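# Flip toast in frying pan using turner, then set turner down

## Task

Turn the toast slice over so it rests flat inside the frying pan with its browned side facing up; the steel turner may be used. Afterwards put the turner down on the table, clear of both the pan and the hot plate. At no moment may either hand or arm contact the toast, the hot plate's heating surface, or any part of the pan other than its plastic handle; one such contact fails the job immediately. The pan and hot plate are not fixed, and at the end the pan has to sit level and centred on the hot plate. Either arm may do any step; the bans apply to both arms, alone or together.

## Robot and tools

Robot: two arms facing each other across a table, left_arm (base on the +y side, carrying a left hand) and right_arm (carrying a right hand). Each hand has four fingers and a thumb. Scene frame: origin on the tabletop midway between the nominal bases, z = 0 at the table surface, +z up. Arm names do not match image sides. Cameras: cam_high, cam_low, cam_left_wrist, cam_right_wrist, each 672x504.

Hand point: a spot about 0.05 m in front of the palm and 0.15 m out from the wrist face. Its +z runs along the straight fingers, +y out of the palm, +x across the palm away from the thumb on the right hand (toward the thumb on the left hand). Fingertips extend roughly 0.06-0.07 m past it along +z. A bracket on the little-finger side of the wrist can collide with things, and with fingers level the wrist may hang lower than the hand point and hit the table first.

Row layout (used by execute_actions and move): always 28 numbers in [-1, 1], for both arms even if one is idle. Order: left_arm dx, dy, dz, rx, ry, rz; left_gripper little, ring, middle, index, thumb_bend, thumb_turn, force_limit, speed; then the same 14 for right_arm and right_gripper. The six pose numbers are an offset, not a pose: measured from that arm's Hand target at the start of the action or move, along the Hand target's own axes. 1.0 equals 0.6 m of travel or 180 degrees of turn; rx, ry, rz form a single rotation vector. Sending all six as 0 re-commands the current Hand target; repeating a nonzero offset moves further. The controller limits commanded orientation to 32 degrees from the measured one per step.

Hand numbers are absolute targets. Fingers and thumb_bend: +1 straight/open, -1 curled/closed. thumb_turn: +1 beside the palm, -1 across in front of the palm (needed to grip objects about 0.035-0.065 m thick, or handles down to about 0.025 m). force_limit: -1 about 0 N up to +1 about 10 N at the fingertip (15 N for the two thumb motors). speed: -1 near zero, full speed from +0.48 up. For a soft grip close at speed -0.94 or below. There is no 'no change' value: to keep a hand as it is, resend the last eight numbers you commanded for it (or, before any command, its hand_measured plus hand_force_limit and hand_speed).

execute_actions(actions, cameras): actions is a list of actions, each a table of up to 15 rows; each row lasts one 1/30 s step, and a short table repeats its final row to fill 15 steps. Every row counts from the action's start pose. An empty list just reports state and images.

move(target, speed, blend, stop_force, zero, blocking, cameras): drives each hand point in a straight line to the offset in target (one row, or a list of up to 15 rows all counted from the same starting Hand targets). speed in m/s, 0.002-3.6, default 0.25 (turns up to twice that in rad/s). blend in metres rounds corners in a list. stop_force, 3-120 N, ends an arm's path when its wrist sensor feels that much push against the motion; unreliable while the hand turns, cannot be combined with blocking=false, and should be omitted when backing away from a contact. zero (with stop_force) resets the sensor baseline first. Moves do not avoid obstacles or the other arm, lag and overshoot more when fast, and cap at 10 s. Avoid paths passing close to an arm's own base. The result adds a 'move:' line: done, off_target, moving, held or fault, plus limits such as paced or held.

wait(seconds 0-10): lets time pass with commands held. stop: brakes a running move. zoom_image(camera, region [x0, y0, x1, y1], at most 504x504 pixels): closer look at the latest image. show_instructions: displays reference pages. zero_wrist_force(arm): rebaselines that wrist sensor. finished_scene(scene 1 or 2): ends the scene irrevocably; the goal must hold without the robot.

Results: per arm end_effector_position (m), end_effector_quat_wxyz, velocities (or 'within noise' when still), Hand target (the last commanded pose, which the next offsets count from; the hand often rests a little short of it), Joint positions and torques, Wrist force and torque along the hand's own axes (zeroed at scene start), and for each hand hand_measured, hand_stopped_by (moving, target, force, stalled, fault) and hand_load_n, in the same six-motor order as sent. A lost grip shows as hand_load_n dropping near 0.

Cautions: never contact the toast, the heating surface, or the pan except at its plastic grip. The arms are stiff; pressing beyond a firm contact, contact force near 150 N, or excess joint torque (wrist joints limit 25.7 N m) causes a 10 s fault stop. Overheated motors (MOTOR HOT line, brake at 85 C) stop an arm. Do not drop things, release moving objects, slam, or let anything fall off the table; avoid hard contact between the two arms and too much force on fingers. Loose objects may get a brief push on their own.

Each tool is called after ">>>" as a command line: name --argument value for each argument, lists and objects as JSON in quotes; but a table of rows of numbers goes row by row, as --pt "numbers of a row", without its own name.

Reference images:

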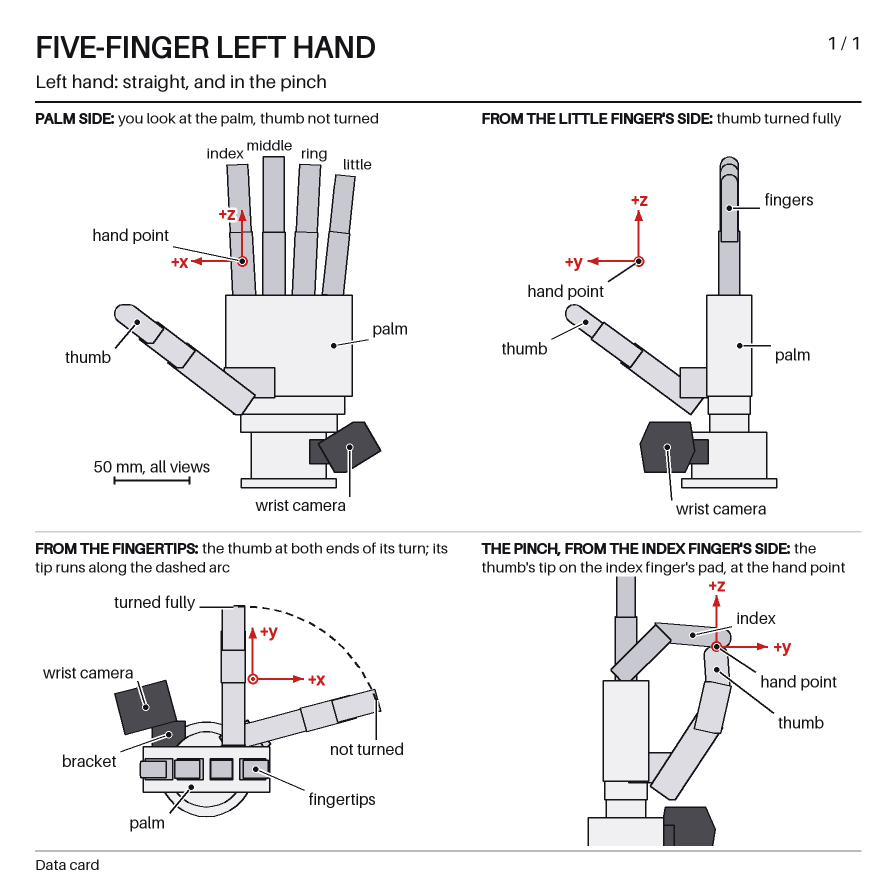

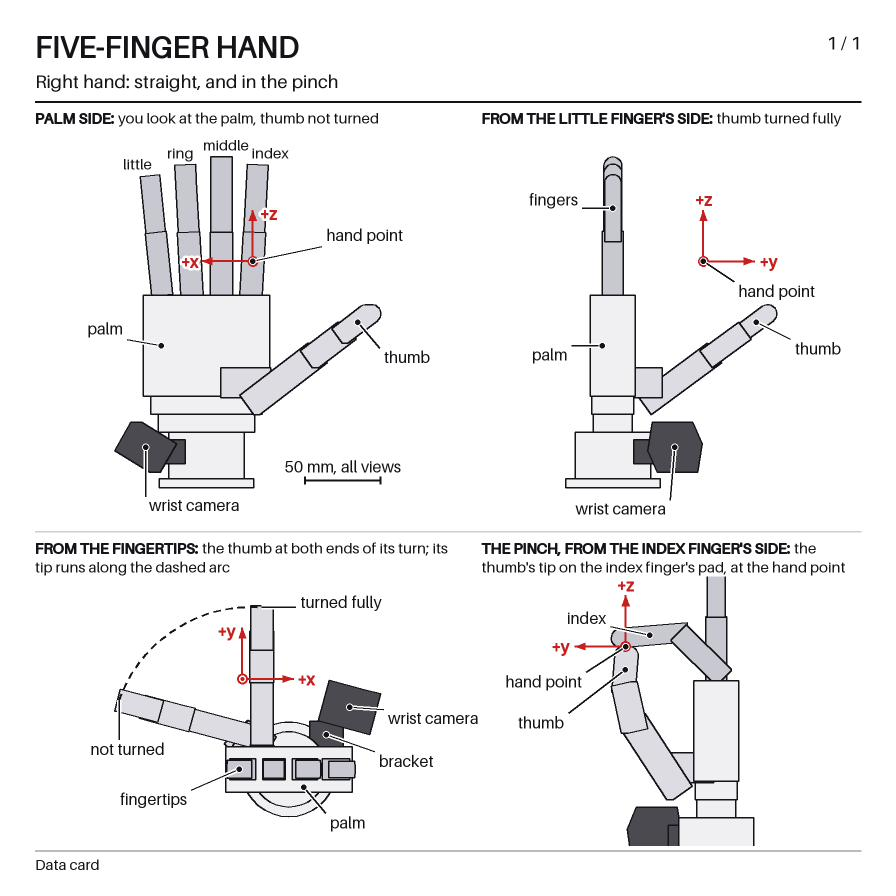

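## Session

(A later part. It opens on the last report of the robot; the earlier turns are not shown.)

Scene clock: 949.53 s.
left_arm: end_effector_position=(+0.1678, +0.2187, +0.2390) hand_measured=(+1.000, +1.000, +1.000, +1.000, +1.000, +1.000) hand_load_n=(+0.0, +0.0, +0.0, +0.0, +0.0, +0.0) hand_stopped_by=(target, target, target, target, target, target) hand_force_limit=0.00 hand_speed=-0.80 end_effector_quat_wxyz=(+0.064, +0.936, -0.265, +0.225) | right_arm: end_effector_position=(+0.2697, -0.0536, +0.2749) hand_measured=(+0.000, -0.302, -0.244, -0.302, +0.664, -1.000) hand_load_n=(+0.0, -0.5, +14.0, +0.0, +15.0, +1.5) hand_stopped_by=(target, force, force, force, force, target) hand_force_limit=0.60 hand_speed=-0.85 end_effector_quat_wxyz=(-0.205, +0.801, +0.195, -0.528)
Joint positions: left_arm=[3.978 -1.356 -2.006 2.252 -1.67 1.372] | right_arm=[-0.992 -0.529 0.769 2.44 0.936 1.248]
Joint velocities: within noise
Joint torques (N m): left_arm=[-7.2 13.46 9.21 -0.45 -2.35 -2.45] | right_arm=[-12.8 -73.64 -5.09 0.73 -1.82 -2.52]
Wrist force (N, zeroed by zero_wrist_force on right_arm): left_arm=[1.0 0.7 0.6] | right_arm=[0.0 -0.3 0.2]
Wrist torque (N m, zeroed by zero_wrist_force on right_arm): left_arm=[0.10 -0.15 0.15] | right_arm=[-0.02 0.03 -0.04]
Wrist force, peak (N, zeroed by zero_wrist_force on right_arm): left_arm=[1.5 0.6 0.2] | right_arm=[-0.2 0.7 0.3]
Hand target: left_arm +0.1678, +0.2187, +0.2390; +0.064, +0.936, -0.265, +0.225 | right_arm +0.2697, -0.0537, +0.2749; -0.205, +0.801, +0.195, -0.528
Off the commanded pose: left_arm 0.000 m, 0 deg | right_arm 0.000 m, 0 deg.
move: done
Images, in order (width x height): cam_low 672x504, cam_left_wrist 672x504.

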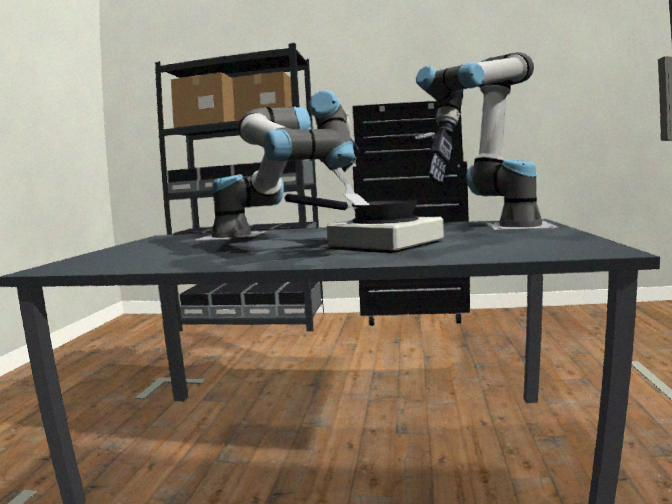

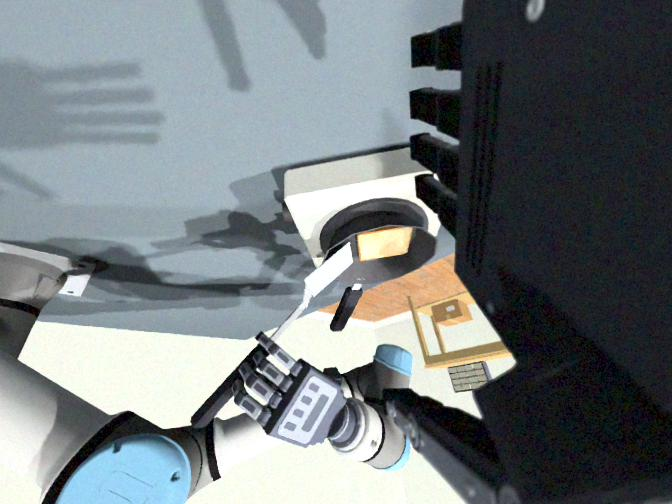

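>>> move --pt "0 0 0 0 0 0 1 1 1 1 1 1 0 -0.8 0.0171 -0.0198 -0.0072 0 0 0 0 -0.7 -0.7 -0.7 0.2 -1 0.6 -0.85" --pt "0 0 0 0 0 0 1 1 1 1 1 1 0 -0.8 0.0083 -0.0368 -0.0187 0 0 0 0 -0.7 -0.7 -0.7 0.2 -1 0.6 -0.85" --speed 0.03 --cameras '["cam_low","cam_left_wrist"]'

>>> zoom_image --camera "cam_left_wrist" --region '[320, 200, 450, 300]'

>>> zoom_image --camera "cam_low" --region '[320, 140, 420, 230]'

Scene clock: 956.40 s.
left_arm: end_effector_position=(+0.1678, +0.2187, +0.2390) hand_measured=(+1.000, +1.000, +1.000, +1.000, +1.000, +1.000) hand_load_n=(+0.0, +0.0, +0.0, +0.0, -0.5, +0.0) hand_stopped_by=(target, target, target, target, target, target) hand_force_limit=0.00 hand_speed=-0.80 end_effector_quat_wxyz=(+0.064, +0.936, -0.265, +0.225) | right_arm: end_effector_position=(+0.2798, -0.0339, +0.2868) hand_measured=(+0.000, -0.302, -0.244, -0.302, +0.664, -1.000) hand_load_n=(+0.0, +0.0, +14.5, -1.5, +14.5, +3.0) hand_stopped_by=(target, force, force, force, force, target) hand_force_limit=0.60 hand_speed=-0.85 end_effector_quat_wxyz=(-0.205, +0.801, +0.195, -0.528)
Joint positions: left_arm=[3.978 -1.356 -2.006 2.252 -1.67 1.372] | right_arm=[-0.976 -0.459 0.598 2.535 0.922 1.257]
Joint velocities: within noise
Joint torques (N m): left_arm=[-7.52 12.63 9.24 -0.44 -2.23 -2.31] | right_arm=[10.47 -47.9 -33.66 4.27 -1.97 2.33]
Wrist force (N, zeroed by zero_wrist_force on right_arm): left_arm=[1.0 0.3 0.1] | right_arm=[-0.1 0.7 0.4]
Wrist torque (N m, zeroed by zero_wrist_force on right_arm): left_arm=[0.05 -0.17 0.16] | right_arm=[0.01 -0.07 0.18]
Wrist force, peak (N, zeroed by zero_wrist_force on right_arm): left_arm=[1.4 0.5 0.3] | right_arm=[-0.1 0.9 0.6]
Hand target: left_arm +0.1678, +0.2187, +0.2390; +0.064, +0.936, -0.265, +0.225 | right_arm +0.2798, -0.0339, +0.2869; -0.205, +0.801, +0.195, -0.528
Off the commanded pose: left_arm 0.000 m, 0 deg | right_arm 0.000 m, 0 deg.
move: done
Images, in order (width x height): cam_low 672x504, cam_left_wrist 672x504.

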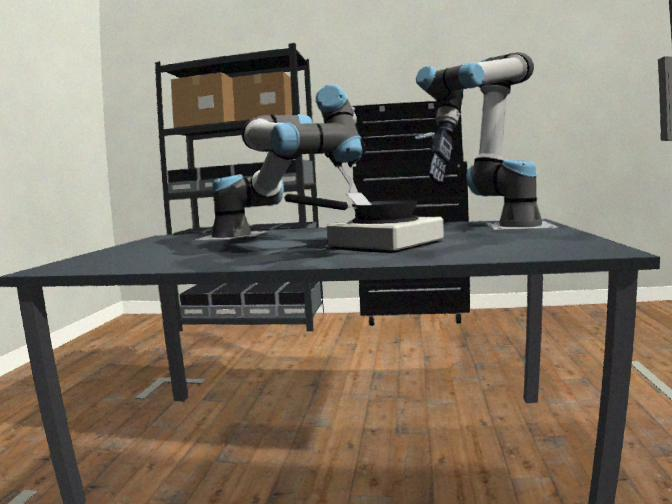

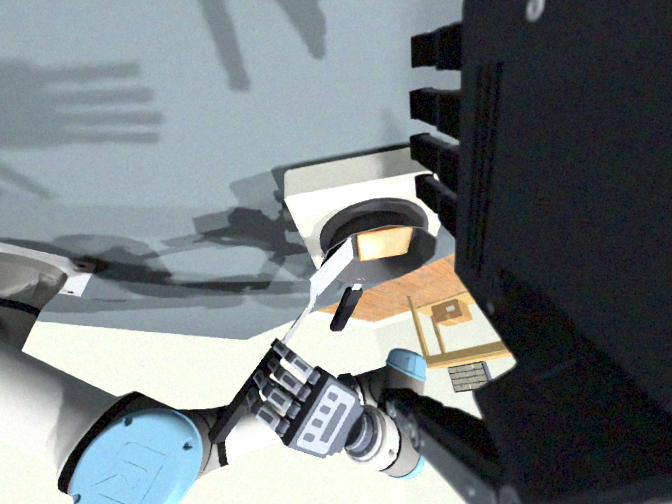

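Scaled by 3.877.

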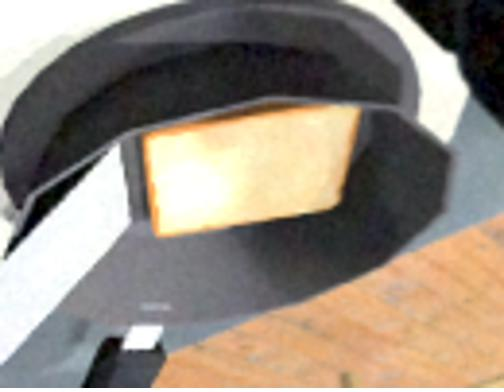

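Scaled by 5.040.

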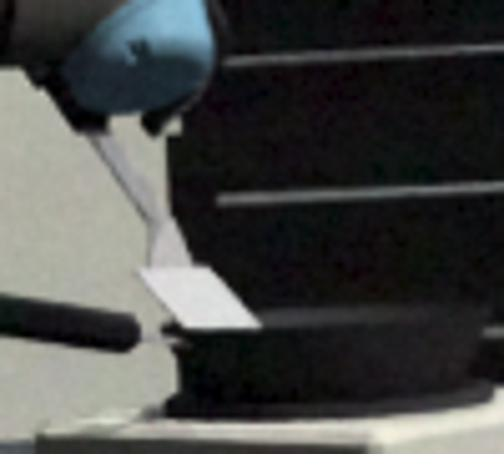

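>>> move --target '[0,0,0,0,0,0,1,1,1,1,1,1,0,-0.8,0,0,0,0,0,0,0,-0.75,-0.75,-0.75,0.15,-1,1,-0.85]' --speed 0.03 --cameras '[]'

>>> zero_wrist_force --arm "right_arm"

Scene clock: 971.87 s.
left_arm: end_effector_position=(+0.1678, +0.2187, +0.2390) hand_measured=(+1.000, +1.000, +1.000, +1.000, +1.000, +1.000) hand_load_n=(+0.0, +0.0, +0.0, +0.0, +0.0, -0.5) hand_stopped_by=(target, target, target, target, target, target) hand_force_limit=0.00 hand_speed=-0.80 end_effector_quat_wxyz=(+0.064, +0.936, -0.265, +0.225) | right_arm: end_effector_position=(+0.2798, -0.0339, +0.2869) hand_measured=(+0.000, -0.750, -0.244, -0.352, +0.666, -1.000) hand_load_n=(+0.0, +0.0, +6.5, +9.5, +20.0, -3.0) hand_stopped_by=(target, target, force, force, force, target) hand_force_limit=1.00 hand_speed=-0.85 end_effector_quat_wxyz=(-0.205, +0.801, +0.195, -0.528)
Joint positions: left_arm=[3.978 -1.356 -2.006 2.252 -1.67 1.372] | right_arm=[-0.976 -0.459 0.598 2.535 0.922 1.257]
Joint velocities: within noise
Joint torques (N m): left_arm=[-6.28 12.72 9.56 -0.53 -2.17 -2.13] | right_arm=[10.1 -49.15 -32.66 4.12 1.11 2.31]
Wrist force (N, zeroed by zero_wrist_force on right_arm): left_arm=[0.9 0.8 0.0] | right_arm=[0.0 0.5 0.3]
Wrist torque (N m, zeroed by zero_wrist_force on right_arm): left_arm=[0.13 -0.15 0.14] | right_arm=[0.01 -0.05 0.14]
Wrist force, peak (N, zeroed by zero_wrist_force on right_arm): left_arm=[1.2 1.1 0.1] | right_arm=[0.1 1.1 0.6]
Hand target: left_arm +0.1678, +0.2187, +0.2390; +0.064, +0.936, -0.265, +0.225 | right_arm +0.2798, -0.0339, +0.2869; -0.205, +0.801, +0.195, -0.528
Off the commanded pose: left_arm 0.000 m, 0 deg | right_arm 0.000 m, 0 deg.
move: done
No camera images: "cameras" was empty.

Wrist force sensor zeroed.

>>> wait --seconds 0.1 --cameras '["cam_left_wrist","cam_right_wrist"]'

>>> zoom_image --camera "cam_left_wrist" --region '[190, 230, 450, 480]'

Scene clock: 976.90 s.
left_arm: end_effector_position=(+0.1678, +0.2187, +0.2390) hand_measured=(+1.000, +1.000, +1.000, +1.000, +1.000, +1.000) hand_load_n=(+0.0, -0.5, +0.0, +0.0, +0.0, +0.0) hand_stopped_by=(target, target, target, target, target, target) hand_force_limit=0.00 hand_speed=-0.80 end_effector_quat_wxyz=(+0.064, +0.936, -0.265, +0.225) | right_arm: end_effector_position=(+0.2798, -0.0339, +0.2869) hand_measured=(+0.000, -0.750, -0.244, -0.352, +0.666, -1.000) hand_load_n=(+0.0, +0.0, +6.5, +9.5, +20.0, -3.0) hand_stopped_by=(target, target, force, force, force, target) hand_force_limit=1.00 hand_speed=-0.85 end_effector_quat_wxyz=(-0.205, +0.801, +0.195, -0.528)
Joint positions: left_arm=[3.978 -1.356 -2.006 2.252 -1.67 1.372] | right_arm=[-0.976 -0.459 0.598 2.535 0.922 1.257]
Joint velocities: within noise
Joint torques (N m): left_arm=[-6.98 13.43 10.92 -0.73 -2.15 -2.06] | right_arm=[10.6 -49.4 -30.34 3.91 1.08 2.12]
Wrist force (N, zeroed by zero_wrist_force on right_arm): left_arm=[0.9 0.7 0.1] | right_arm=[-0.2 0.0 0.0]
Wrist torque (N m, zeroed by zero_wrist_force on right_arm): left_arm=[0.12 -0.16 0.14] | right_arm=[0.00 0.03 -0.02]
Wrist force, peak (N, zeroed by zero_wrist_force on right_arm): left_arm=[1.5 0.8 0.0] | right_arm=[-0.3 0.2 0.1]
Hand target: left_arm +0.1678, +0.2187, +0.2390; +0.064, +0.936, -0.265, +0.225 | right_arm +0.2798, -0.0339, +0.2869; -0.205, +0.801, +0.195, -0.528
Off the commanded pose: left_arm 0.000 m, 0 deg | right_arm 0.000 m, 0 deg.
wait: 0.10 s; at rest from the start
Images, in order (width x height): cam_left_wrist 672x504, cam_right_wrist 672x504.

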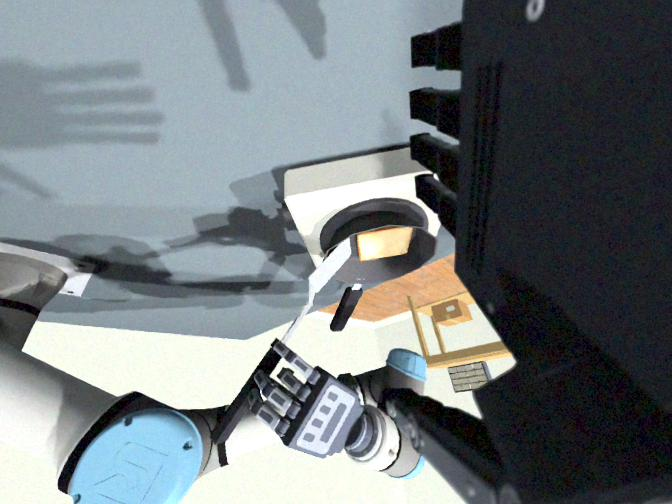

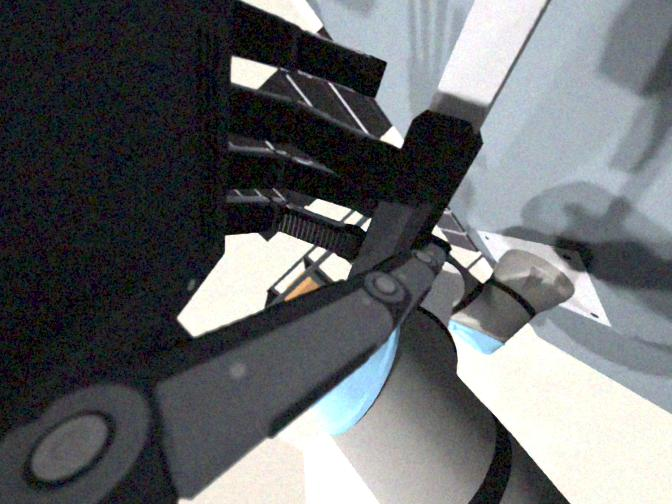

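Scaled by 1.938.

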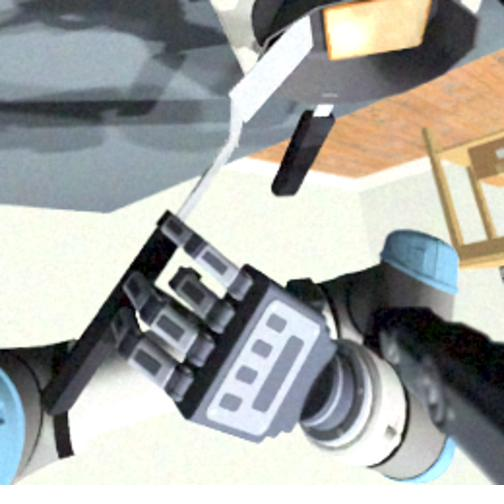

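>>> move --target '[0,0,0,0,0,0,1,1,1,1,1,1,0,-0.8,0.0193,-0.0191,-0.0128,0,0,0,0,-0.75,-0.75,-0.75,0.15,-1,1,-0.85]' --speed 0.03 --cameras '["cam_low","cam_left_wrist"]'

>>> zoom_image --camera "cam_left_wrist" --region '[320, 200, 450, 300]'

Scene clock: 1001.90 s.
left_arm: end_effector_position=(+0.1678, +0.2187, +0.2390) hand_measured=(+1.000, +1.000, +1.000, +1.000, +1.000, +1.000) hand_load_n=(+0.0, +0.0, +0.0, +0.0, +0.0, +0.0) hand_stopped_by=(target, target, target, target, target, target) hand_force_limit=0.00 hand_speed=-0.80 end_effector_quat_wxyz=(+0.064, +0.936, -0.265, +0.225) | right_arm: end_effector_position=(+0.2900, -0.0191, +0.2869) hand_measured=(+0.000, -0.750, -0.244, -0.352, +0.666, -1.000) hand_load_n=(+0.0, +0.0, +6.5, +10.0, +19.5, -2.5) hand_stopped_by=(target, target, force, force, force, target) hand_force_limit=1.00 hand_speed=-0.85 end_effector_quat_wxyz=(-0.205, +0.801, +0.195, -0.528)
Joint positions: left_arm=[3.978 -1.356 -2.006 2.252 -1.67 1.372] | right_arm=[-0.967 -0.372 0.424 2.619 0.914 1.262]
Joint velocities: within noise
Joint torques (N m): left_arm=[-6.16 12.53 9.82 -0.85 -2.15 -2.33] | right_arm=[10.47 -49.64 -32.64 3.78 1.43 2.26]
Wrist force (N, zeroed by zero_wrist_force on right_arm): left_arm=[1.1 0.8 0.3] | right_arm=[-1.3 -0.1 0.2]
Wrist torque (N m, zeroed by zero_wrist_force on right_arm): left_arm=[0.12 -0.20 0.16] | right_arm=[-0.03 0.05 0.01]
Wrist force, peak (N, zeroed by zero_wrist_force on right_arm): left_arm=[1.1 0.9 0.7] | right_arm=[-1.6 0.2 -0.1]
Hand target: left_arm +0.1678, +0.2187, +0.2390; +0.064, +0.936, -0.265, +0.225 | right_arm +0.2900, -0.0190, +0.2869; -0.205, +0.801, +0.195, -0.528
Off the commanded pose: left_arm 0.000 m, 0 deg | right_arm 0.000 m, 0 deg.
move: done
Images, in order (width x height): cam_low 672x504, cam_left_wrist 672x504.

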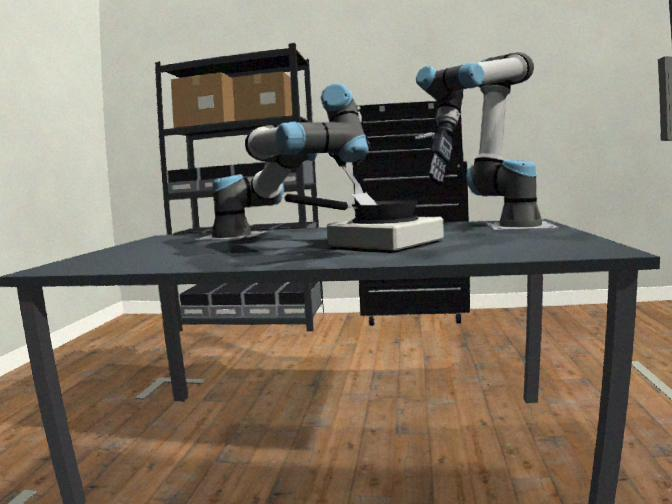

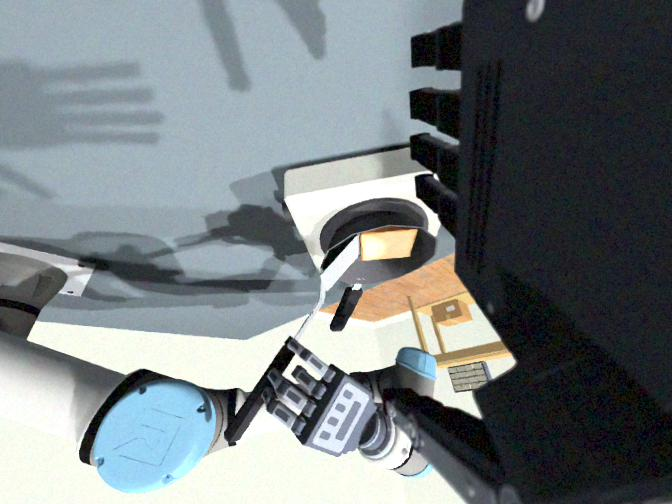

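Scaled by 3.877.

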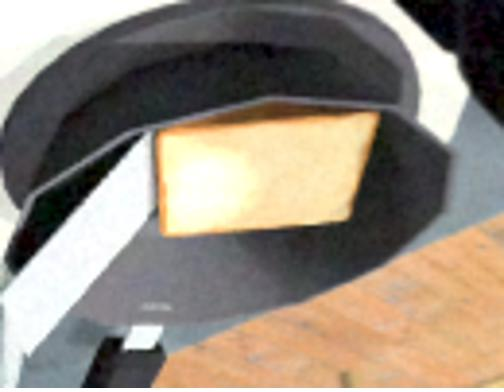

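>>> move --target '[0,0,0,0,0,0,1,1,1,1,1,1,0,-0.8,-0.0068,-0.0192,-0.0128,0,0,0,0,-0.75,-0.75,-0.75,0.15,-1,1,-0.85]' --speed 0.03 --cameras '["cam_low","cam_left_wrist"]'

>>> zoom_image --camera "cam_left_wrist" --region '[320, 200, 450, 300]'

>>> zoom_image --camera "cam_low" --region '[320, 140, 420, 230]'

Scene clock: 1006.93 s.
left_arm: end_effector_position=(+0.1678, +0.2187, +0.2390) hand_measured=(+1.000, +1.000, +1.000, +1.000, +1.000, +1.000) hand_load_n=(+0.0, +0.0, +0.0, +0.0, -0.5, +0.0) hand_stopped_by=(target, target, target, target, target, target) hand_force_limit=0.00 hand_speed=-0.80 end_effector_quat_wxyz=(+0.064, +0.936, -0.265, +0.225) | right_arm: end_effector_position=(+0.2945, -0.0125, +0.2989) hand_measured=(+0.000, -0.750, -0.244, -0.352, +0.666, -1.000) hand_load_n=(+0.0, +0.0, +8.5, +6.5, +20.0, -3.5) hand_stopped_by=(target, target, force, force, force, target) hand_force_limit=1.00 hand_speed=-0.85 end_effector_quat_wxyz=(-0.205, +0.801, +0.195, -0.528)
Joint positions: left_arm=[3.978 -1.356 -2.006 2.252 -1.67 1.372] | right_arm=[-0.963 -0.318 0.285 2.703 0.91 1.264]
Joint velocities: within noise
Joint torques (N m): left_arm=[-5.46 12.05 8.97 -0.65 -2.06 -2.23] | right_arm=[10.45 -51.58 -33.2 4.19 1.4 2.33]
Wrist force (N, zeroed by zero_wrist_force on right_arm): left_arm=[1.2 0.6 0.4] | right_arm=[-0.1 0.2 0.1]
Wrist torque (N m, zeroed by zero_wrist_force on right_arm): left_arm=[0.08 -0.20 0.17] | right_arm=[-0.03 -0.05 0.08]
Wrist force, peak (N, zeroed by zero_wrist_force on right_arm): left_arm=[1.5 0.5 0.3] | right_arm=[-1.6 0.0 -0.1]
Hand target: left_arm +0.1678, +0.2187, +0.2390; +0.064, +0.936, -0.265, +0.225 | right_arm +0.2945, -0.0125, +0.2989; -0.205, +0.801, +0.195, -0.528
Off the commanded pose: left_arm 0.000 m, 0 deg | right_arm 0.000 m, 0 deg.
move: done
Images, in order (width x height): cam_low 672x504, cam_left_wrist 672x504.

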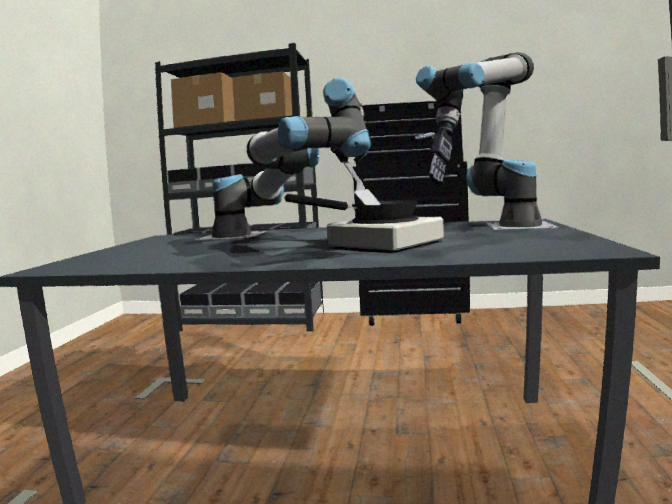

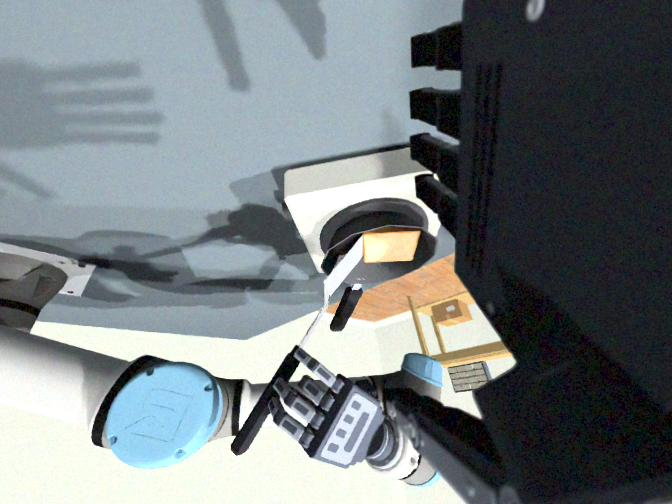

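Scaled by 3.877.

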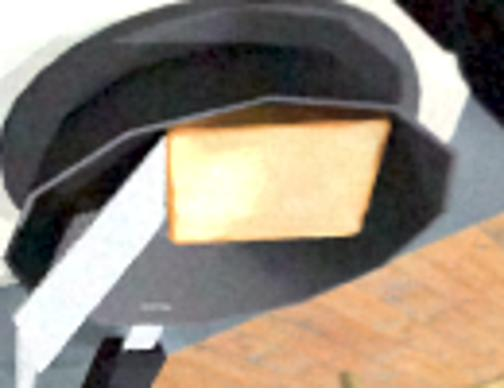

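Scaled by 5.040.

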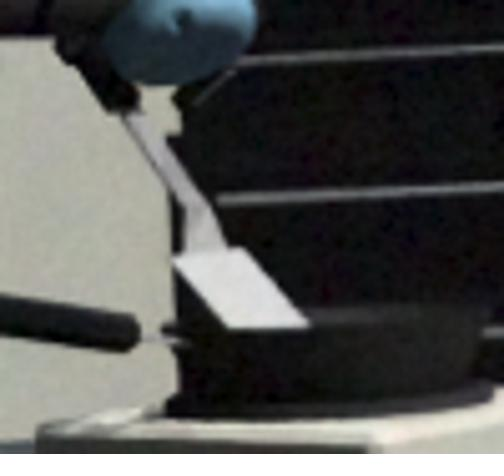

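>>> zoom_image --camera "cam_left_wrist" --region '[340, 215, 400, 275]'

Scaled by 8.400.

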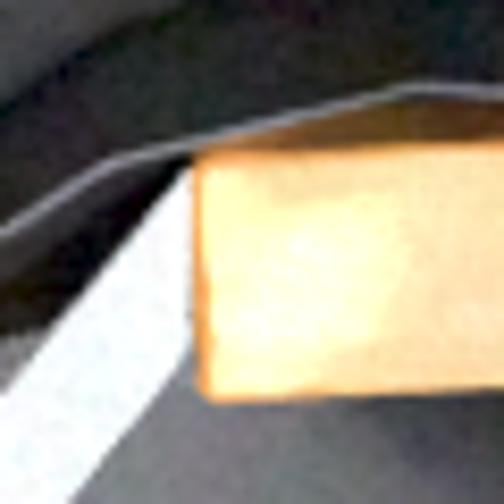

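>>> move --target '[0,0,0,0,0,0,1,1,1,1,1,1,0,-0.8,-0.0085,0.0115,0.0077,0,0.0155,-0.023,0,-0.75,-0.75,-0.75,0.15,-1,1,-0.85]' --speed 0.03 --cameras '["cam_low","cam_left_wrist"]'

>>> zoom_image --camera "cam_left_wrist" --region '[320, 200, 450, 300]'

>>> zoom_image --camera "cam_low" --region '[320, 140, 420, 230]'

Scene clock: 1018.60 s.
left_arm: end_effector_position=(+0.1678, +0.2187, +0.2390) hand_measured=(+1.000, +1.000, +1.000, +1.000, +1.000, +1.000) hand_load_n=(+0.0, -0.5, +0.0, +0.0, +0.0, +0.0) hand_stopped_by=(target, target, target, target, target, target) hand_force_limit=0.00 hand_speed=-0.80 end_effector_quat_wxyz=(+0.064, +0.936, -0.265, +0.225) | right_arm: end_effector_position=(+0.2891, -0.0204, +0.2975) hand_measured=(+0.000, -0.750, -0.244, -0.352, +0.666, -1.000) hand_load_n=(+0.0, +0.0, +8.0, +7.5, +20.0, -3.0) hand_stopped_by=(target, target, force, force, force, target) hand_force_limit=1.00 hand_speed=-0.85 end_effector_quat_wxyz=(-0.229, +0.806, +0.219, -0.501)
Joint positions: left_arm=[3.978 -1.356 -2.006 2.252 -1.67 1.372] | right_arm=[-0.972 -0.41 0.432 2.594 0.903 1.222]
Joint velocities: within noise
Joint torques (N m): left_arm=[-6.1 12.13 9.21 -0.82 -2.14 -1.83] | right_arm=[-12.7 -74.37 -5.26 1.05 -2.14 -2.99]
Wrist force (N, zeroed by zero_wrist_force on right_arm): left_arm=[1.2 0.5 0.2] | right_arm=[-0.2 0.4 0.0]
Wrist torque (N m, zeroed by zero_wrist_force on right_arm): left_arm=[0.09 -0.20 0.17] | right_arm=[0.03 0.02 0.04]
Wrist force, peak (N, zeroed by zero_wrist_force on right_arm): left_arm=[1.4 0.7 0.3] | right_arm=[-0.2 0.6 -0.1]
Hand target: left_arm +0.1678, +0.2187, +0.2390; +0.064, +0.936, -0.265, +0.225 | right_arm +0.2891, -0.0204, +0.2975; -0.229, +0.806, +0.219, -0.501
Off the commanded pose: left_arm 0.000 m, 0 deg | right_arm 0.000 m, 0 deg.
move: done
Images, in order (width x height): cam_low 672x504, cam_left_wrist 672x504.

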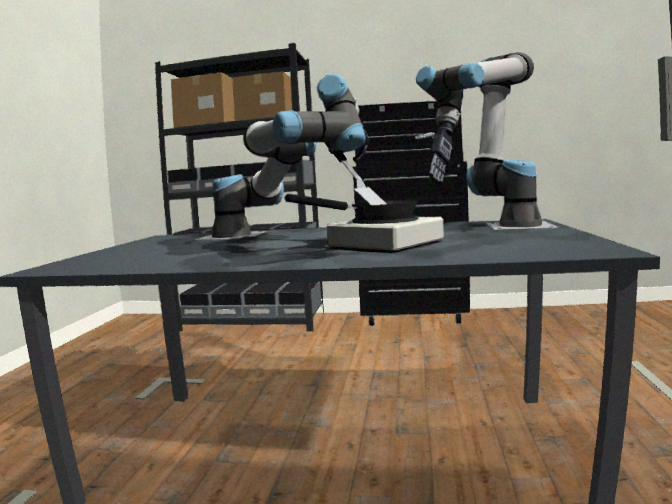

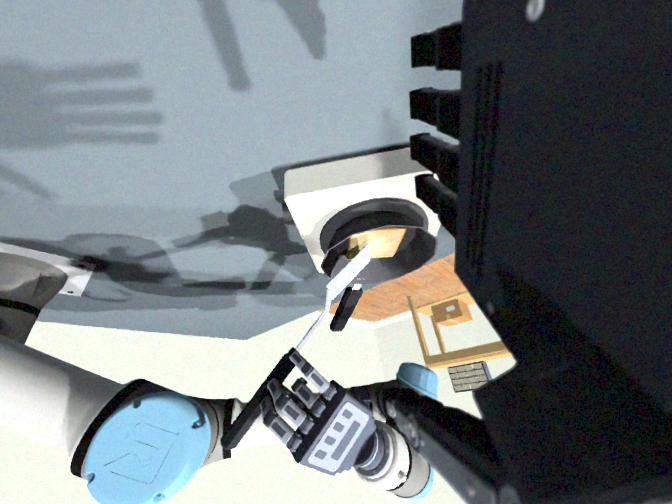

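Scaled by 3.877.

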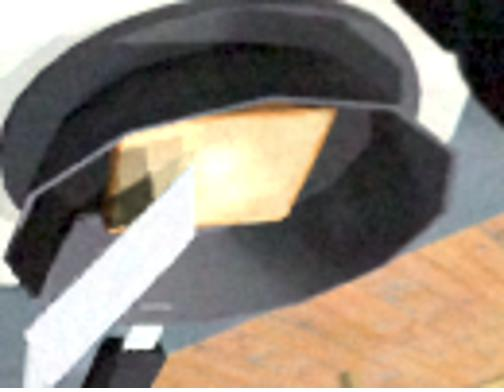

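Scaled by 5.040.

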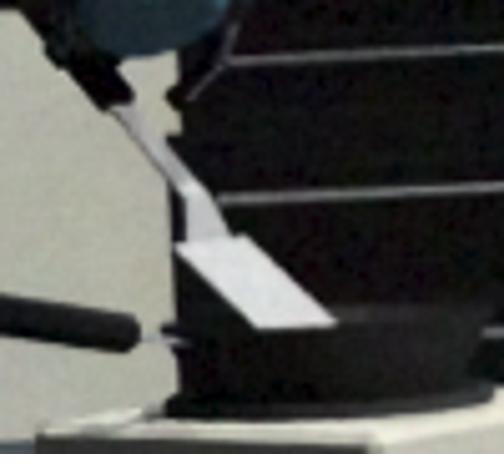

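>>> move --pt "0 0 0 0 0 0 1 1 1 1 1 1 0 -0.8 -0.0295 -0.0244 -0.0165 0 0 0 0 -0.75 -0.75 -0.75 0.15 -1 1 -0.85" --pt "0 0 0 0 0 0 1 1 1 1 1 1 0 -0.8 -0.0548 0.021 0.0142 0 -0.0093 0.0138 0 -0.75 -0.75 -0.75 0.15 -1 1 -0.85" --speed 0.1 --cameras '["cam_low","cam_left_wrist","cam_high"]'

>>> zoom_image --camera "cam_left_wrist" --region '[320, 200, 450, 300]'

>>> zoom_image --camera "cam_high" --region '[240, 200, 340, 290]'

Scene clock: 1053.17 s.
left_arm: end_effector_position=(+0.1678, +0.2187, +0.2390) hand_measured=(+1.000, +1.000, +1.000, +1.000, +1.000, +1.000) hand_load_n=(+0.0, +0.0, +0.0, +0.0, +0.0, +0.0) hand_stopped_by=(target, target, target, target, target, target) hand_force_limit=0.00 hand_speed=-0.80 end_effector_quat_wxyz=(+0.064, +0.936, -0.265, +0.225) | right_arm: end_effector_position=(+0.2697, -0.0483, +0.3099) hand_measured=(+0.000, -0.750, -0.244, -0.352, +0.666, -1.000) hand_load_n=(+0.0, +0.0, +8.0, +7.5, +20.0, -3.5) hand_stopped_by=(target, target, force, force, force, target) hand_force_limit=1.00 hand_speed=-0.85 end_effector_quat_wxyz=(-0.214, +0.803, +0.205, -0.517)
Joint positions: left_arm=[3.978 -1.356 -2.006 2.252 -1.67 1.372] | right_arm=[-0.988 -0.55 0.7 2.505 0.926 1.235]
Joint velocities: within noise
Joint torques (N m): left_arm=[-5.77 10.15 10.57 -0.94 -1.87 -2.02] | right_arm=[-12.35 -73.17 -6.08 1.1 -2.1 -2.68]
Wrist force (N, zeroed by zero_wrist_force on right_arm): left_arm=[1.1 0.7 0.0] | right_arm=[-0.2 0.4 0.2]
Wrist torque (N m, zeroed by zero_wrist_force on right_arm): left_arm=[0.12 -0.19 0.16] | right_arm=[0.02 0.01 0.04]
Wrist force, peak (N, zeroed by zero_wrist_force on right_arm): left_arm=[1.2 1.1 0.2] | right_arm=[-0.4 -0.7 -0.6]
Hand target: left_arm +0.1678, +0.2187, +0.2390; +0.064, +0.936, -0.265, +0.225 | right_arm +0.2697, -0.0483, +0.3099; -0.214, +0.803, +0.205, -0.517
Off the commanded pose: left_arm 0.000 m, 0 deg | right_arm 0.000 m, 0 deg.
move: done
Images, in order (width x height): cam_high 672x504, cam_low 672x504, cam_left_wrist 672x504.

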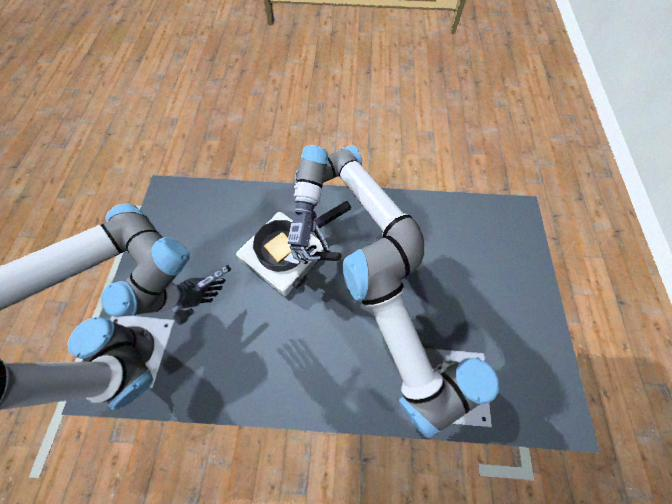

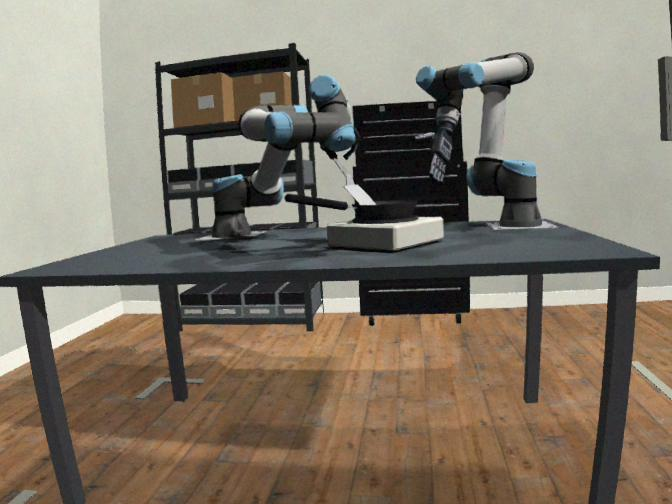

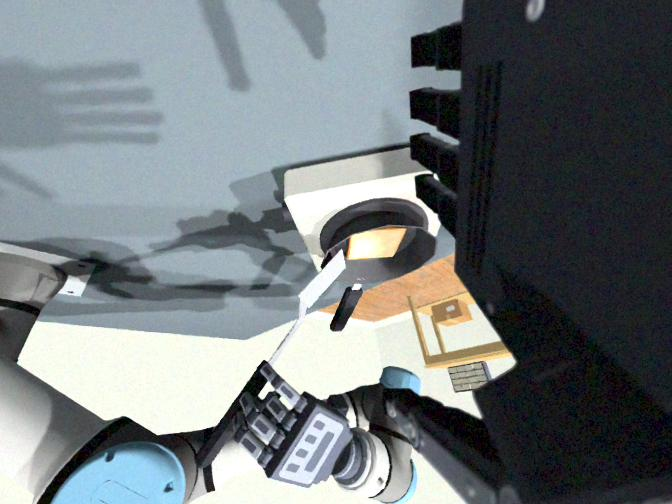

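Scaled by 3.877.

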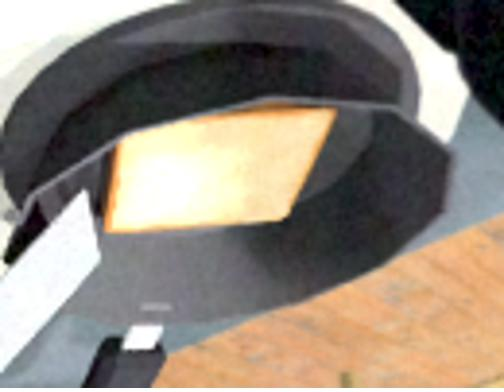

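Scaled by 5.040.

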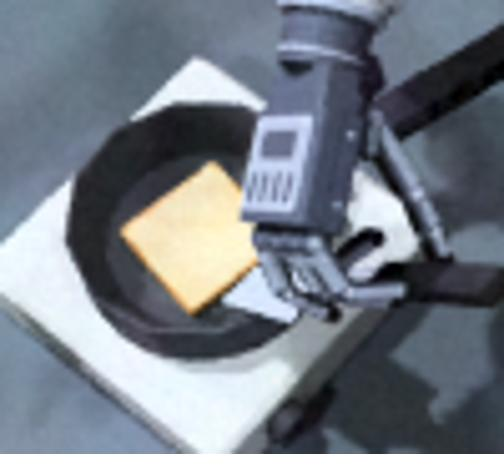

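>>> move --target '[0,0,0,0,0,0,1,1,1,1,1,1,0,-0.8,0.0367,-0.008,-0.0053,0,-0.0186,0.0276,0,-0.75,-0.75,-0.75,0.15,-1,1,-0.85]' --speed 0.06 --cameras '["cam_low","cam_left_wrist"]'

>>> zoom_image --camera "cam_left_wrist" --region '[320, 200, 450, 300]'

>>> zoom_image --camera "cam_low" --region '[320, 140, 420, 230]'

Scene clock: 1064.20 s.
left_arm: end_effector_position=(+0.1678, +0.2187, +0.2390) hand_measured=(+1.000, +1.000, +1.000, +1.000, +1.000, +1.000) hand_load_n=(+0.0, +0.0, +0.0, +0.0, -0.5, +0.0) hand_stopped_by=(target, target, target, target, target, target) hand_force_limit=0.00 hand_speed=-0.80 end_effector_quat_wxyz=(+0.064, +0.936, -0.265, +0.225) | right_arm: end_effector_position=(+0.2804, -0.0327, +0.2975) hand_measured=(+0.000, -0.750, -0.244, -0.352, +0.666, -1.000) hand_load_n=(+0.0, +0.0, +7.5, +6.5, +18.5, -0.5) hand_stopped_by=(target, target, force, force, force, target) hand_force_limit=1.00 hand_speed=-0.85 end_effector_quat_wxyz=(-0.186, +0.796, +0.176, -0.549)
Joint positions: left_arm=[3.978 -1.356 -2.006 2.252 -1.67 1.372] | right_arm=[-0.972 -0.441 0.572 2.59 0.929 1.289]
Joint velocities: within noise
Joint torques (N m): left_arm=[-5.78 10.83 9.52 -1.03 -1.94 -1.97] | right_arm=[10.48 -48.58 -32.83 4.31 1.62 2.59]
Wrist force (N, zeroed by zero_wrist_force on right_arm): left_arm=[1.3 0.5 0.3] | right_arm=[-0.5 -0.2 -0.5]
Wrist torque (N m, zeroed by zero_wrist_force on right_arm): left_arm=[0.08 -0.22 0.17] | right_arm=[0.03 0.10 -0.09]
Wrist force, peak (N, zeroed by zero_wrist_force on right_arm): left_arm=[1.3 0.8 0.2] | right_arm=[-0.5 -0.5 -0.7]
Hand target: left_arm +0.1678, +0.2187, +0.2390; +0.064, +0.936, -0.265, +0.225 | right_arm +0.2805, -0.0327, +0.2974; -0.186, +0.796, +0.176, -0.549
Off the commanded pose: left_arm 0.000 m, 0 deg | right_arm 0.000 m, 0 deg.
move: done
Images, in order (width x height): cam_low 672x504, cam_left_wrist 672x504.

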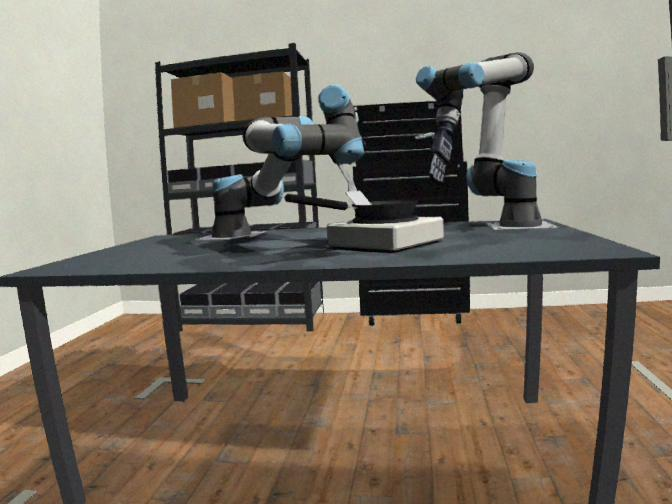

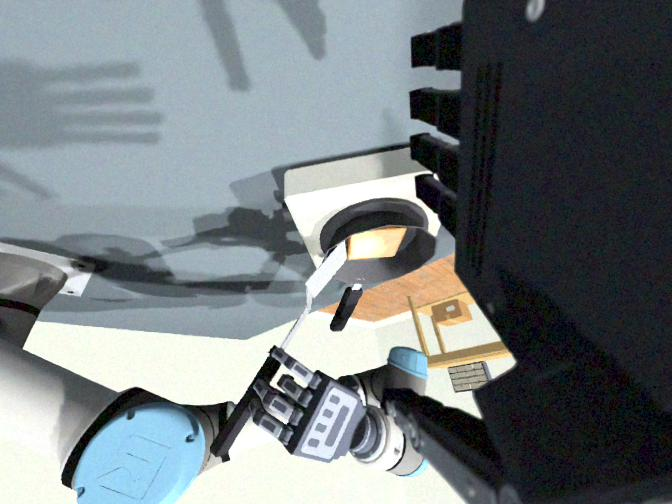

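Scaled by 3.877.

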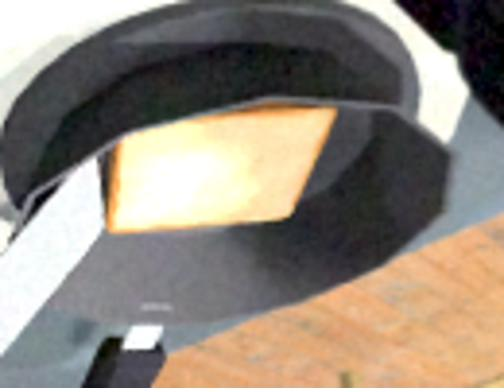

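Scaled by 5.040.

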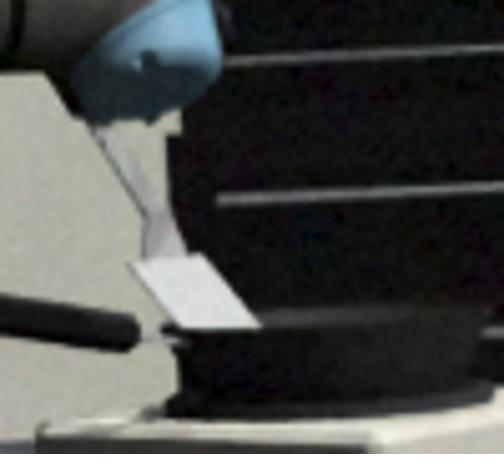

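>>> execute_actions --actions '[[[0,0,0,0,0,0,1,1,1,1,1,1,0,-0.8,0.0302,-0.0297,-0.02,0,0,0,0,-0.75,-0.75,-0.75,0.15,-1,1,-0.85]]]' --cameras '["cam_low","cam_left_wrist"]'

>>> zoom_image --camera "cam_left_wrist" --region '[320, 200, 450, 300]'

>>> zoom_image --camera "cam_low" --region '[320, 140, 420, 230]'

Scene clock: 1068.63 s.
left_arm: end_effector_position=(+0.1678, +0.2187, +0.2390) hand_measured=(+1.000, +1.000, +1.000, +1.000, +1.000, +1.000) hand_load_n=(+0.0, +0.0, +0.0, +0.0, +0.0, +0.0) hand_stopped_by=(target, target, target, target, target, target) hand_force_limit=0.00 hand_speed=-0.80 end_effector_quat_wxyz=(+0.064, +0.936, -0.265, +0.225) | right_arm: end_effector_position=(+0.2961, -0.0099, +0.2954) hand_measured=(+0.000, -0.750, -0.244, -0.354, +0.666, -1.000) hand_load_n=(+0.0, +0.0, +10.5, +3.5, +17.5, +0.0) hand_stopped_by=(target, target, force, force, force, target) hand_force_limit=1.00 hand_speed=-0.85 end_effector_quat_wxyz=(-0.186, +0.795, +0.176, -0.549)
Joint positions: left_arm=[3.978 -1.356 -2.006 2.252 -1.67 1.372] | right_arm=[-0.959 -0.277 0.246 2.748 0.916 1.295]
Joint velocities: within noise
Joint torques (N m): left_arm=[-6.25 10.71 9.95 -0.82 -1.89 -1.89] | right_arm=[10 -52.6 -35.32 3.96 1.4 2.23]
Wrist force (N, zeroed by zero_wrist_force on right_arm): left_arm=[1.1 0.7 0.3] | right_arm=[-0.5 -0.1 -0.2]
Wrist torque (N m, zeroed by zero_wrist_force on right_arm): left_arm=[0.10 -0.17 0.15] | right_arm=[-0.04 0.03 0.04]
Wrist force, peak (N, zeroed by zero_wrist_force on right_arm): left_arm=[1.3 0.8 0.3] | right_arm=[-5.3 -0.9 0.5]
Hand target: left_arm +0.1678, +0.2187, +0.2390; +0.064, +0.936, -0.265, +0.225 | right_arm +0.2964, -0.0096, +0.2955; -0.186, +0.796, +0.176, -0.549
Off the commanded pose: left_arm 0.000 m, 0 deg | right_arm 0.000 m, 0 deg.
Step readings (end_effector_position of left_arm | right_arm):
0: (+0.1678, +0.2187, +0.2390) | (+0.2805, -0.0327, +0.2974)
1: (+0.1678, +0.2187, +0.2390) | (+0.2805, -0.0327, +0.2974)
2: (+0.1678, +0.2187, +0.2390) | (+0.2805, -0.0318, +0.2973)
4: (+0.1678, +0.2187, +0.2390) | (+0.2843, -0.0250, +0.2945)
8: (+0.1678, +0.2187, +0.2390) | (+0.2912, -0.0155, +0.2944)
15: (+0.1678, +0.2187, +0.2390) | (+0.2953, -0.0107, +0.2952)
Images, in order (width x height): cam_low 672x504, cam_left_wrist 672x504.

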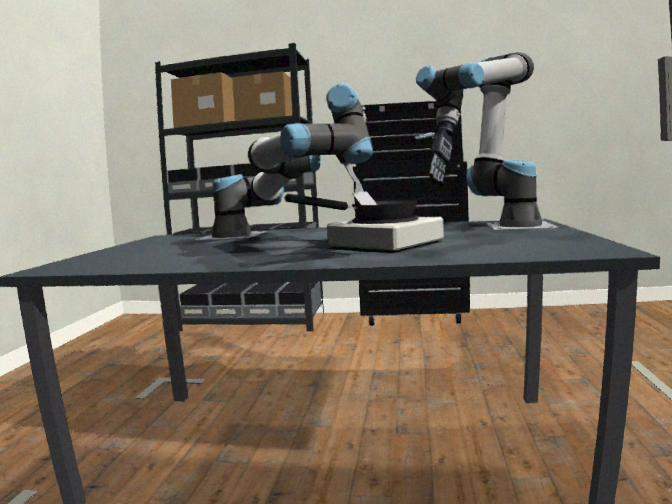

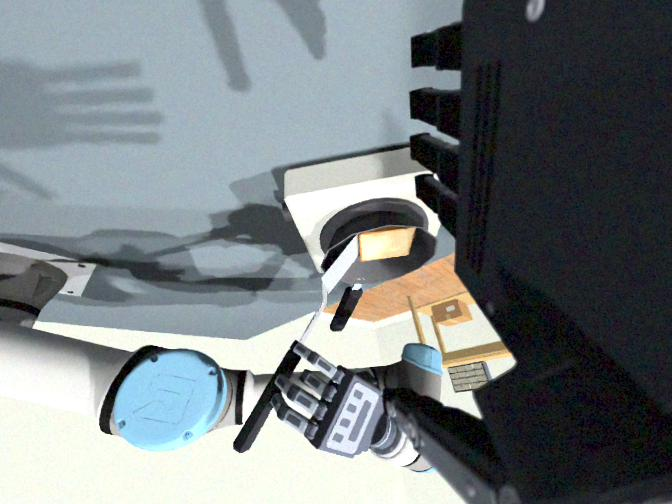

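Scaled by 3.877.

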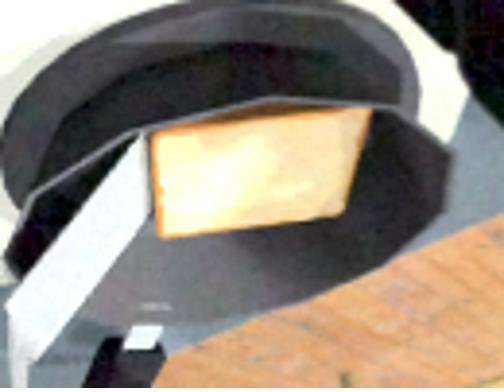

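Scaled by 5.040.

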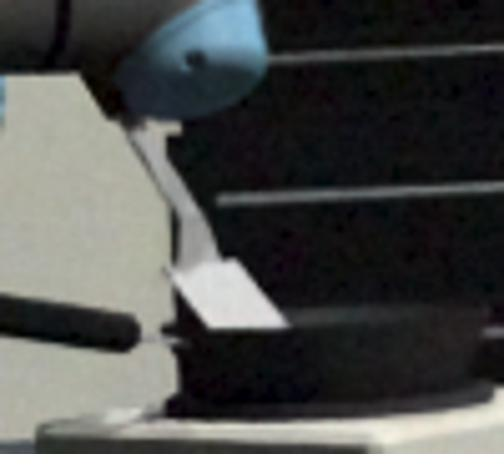

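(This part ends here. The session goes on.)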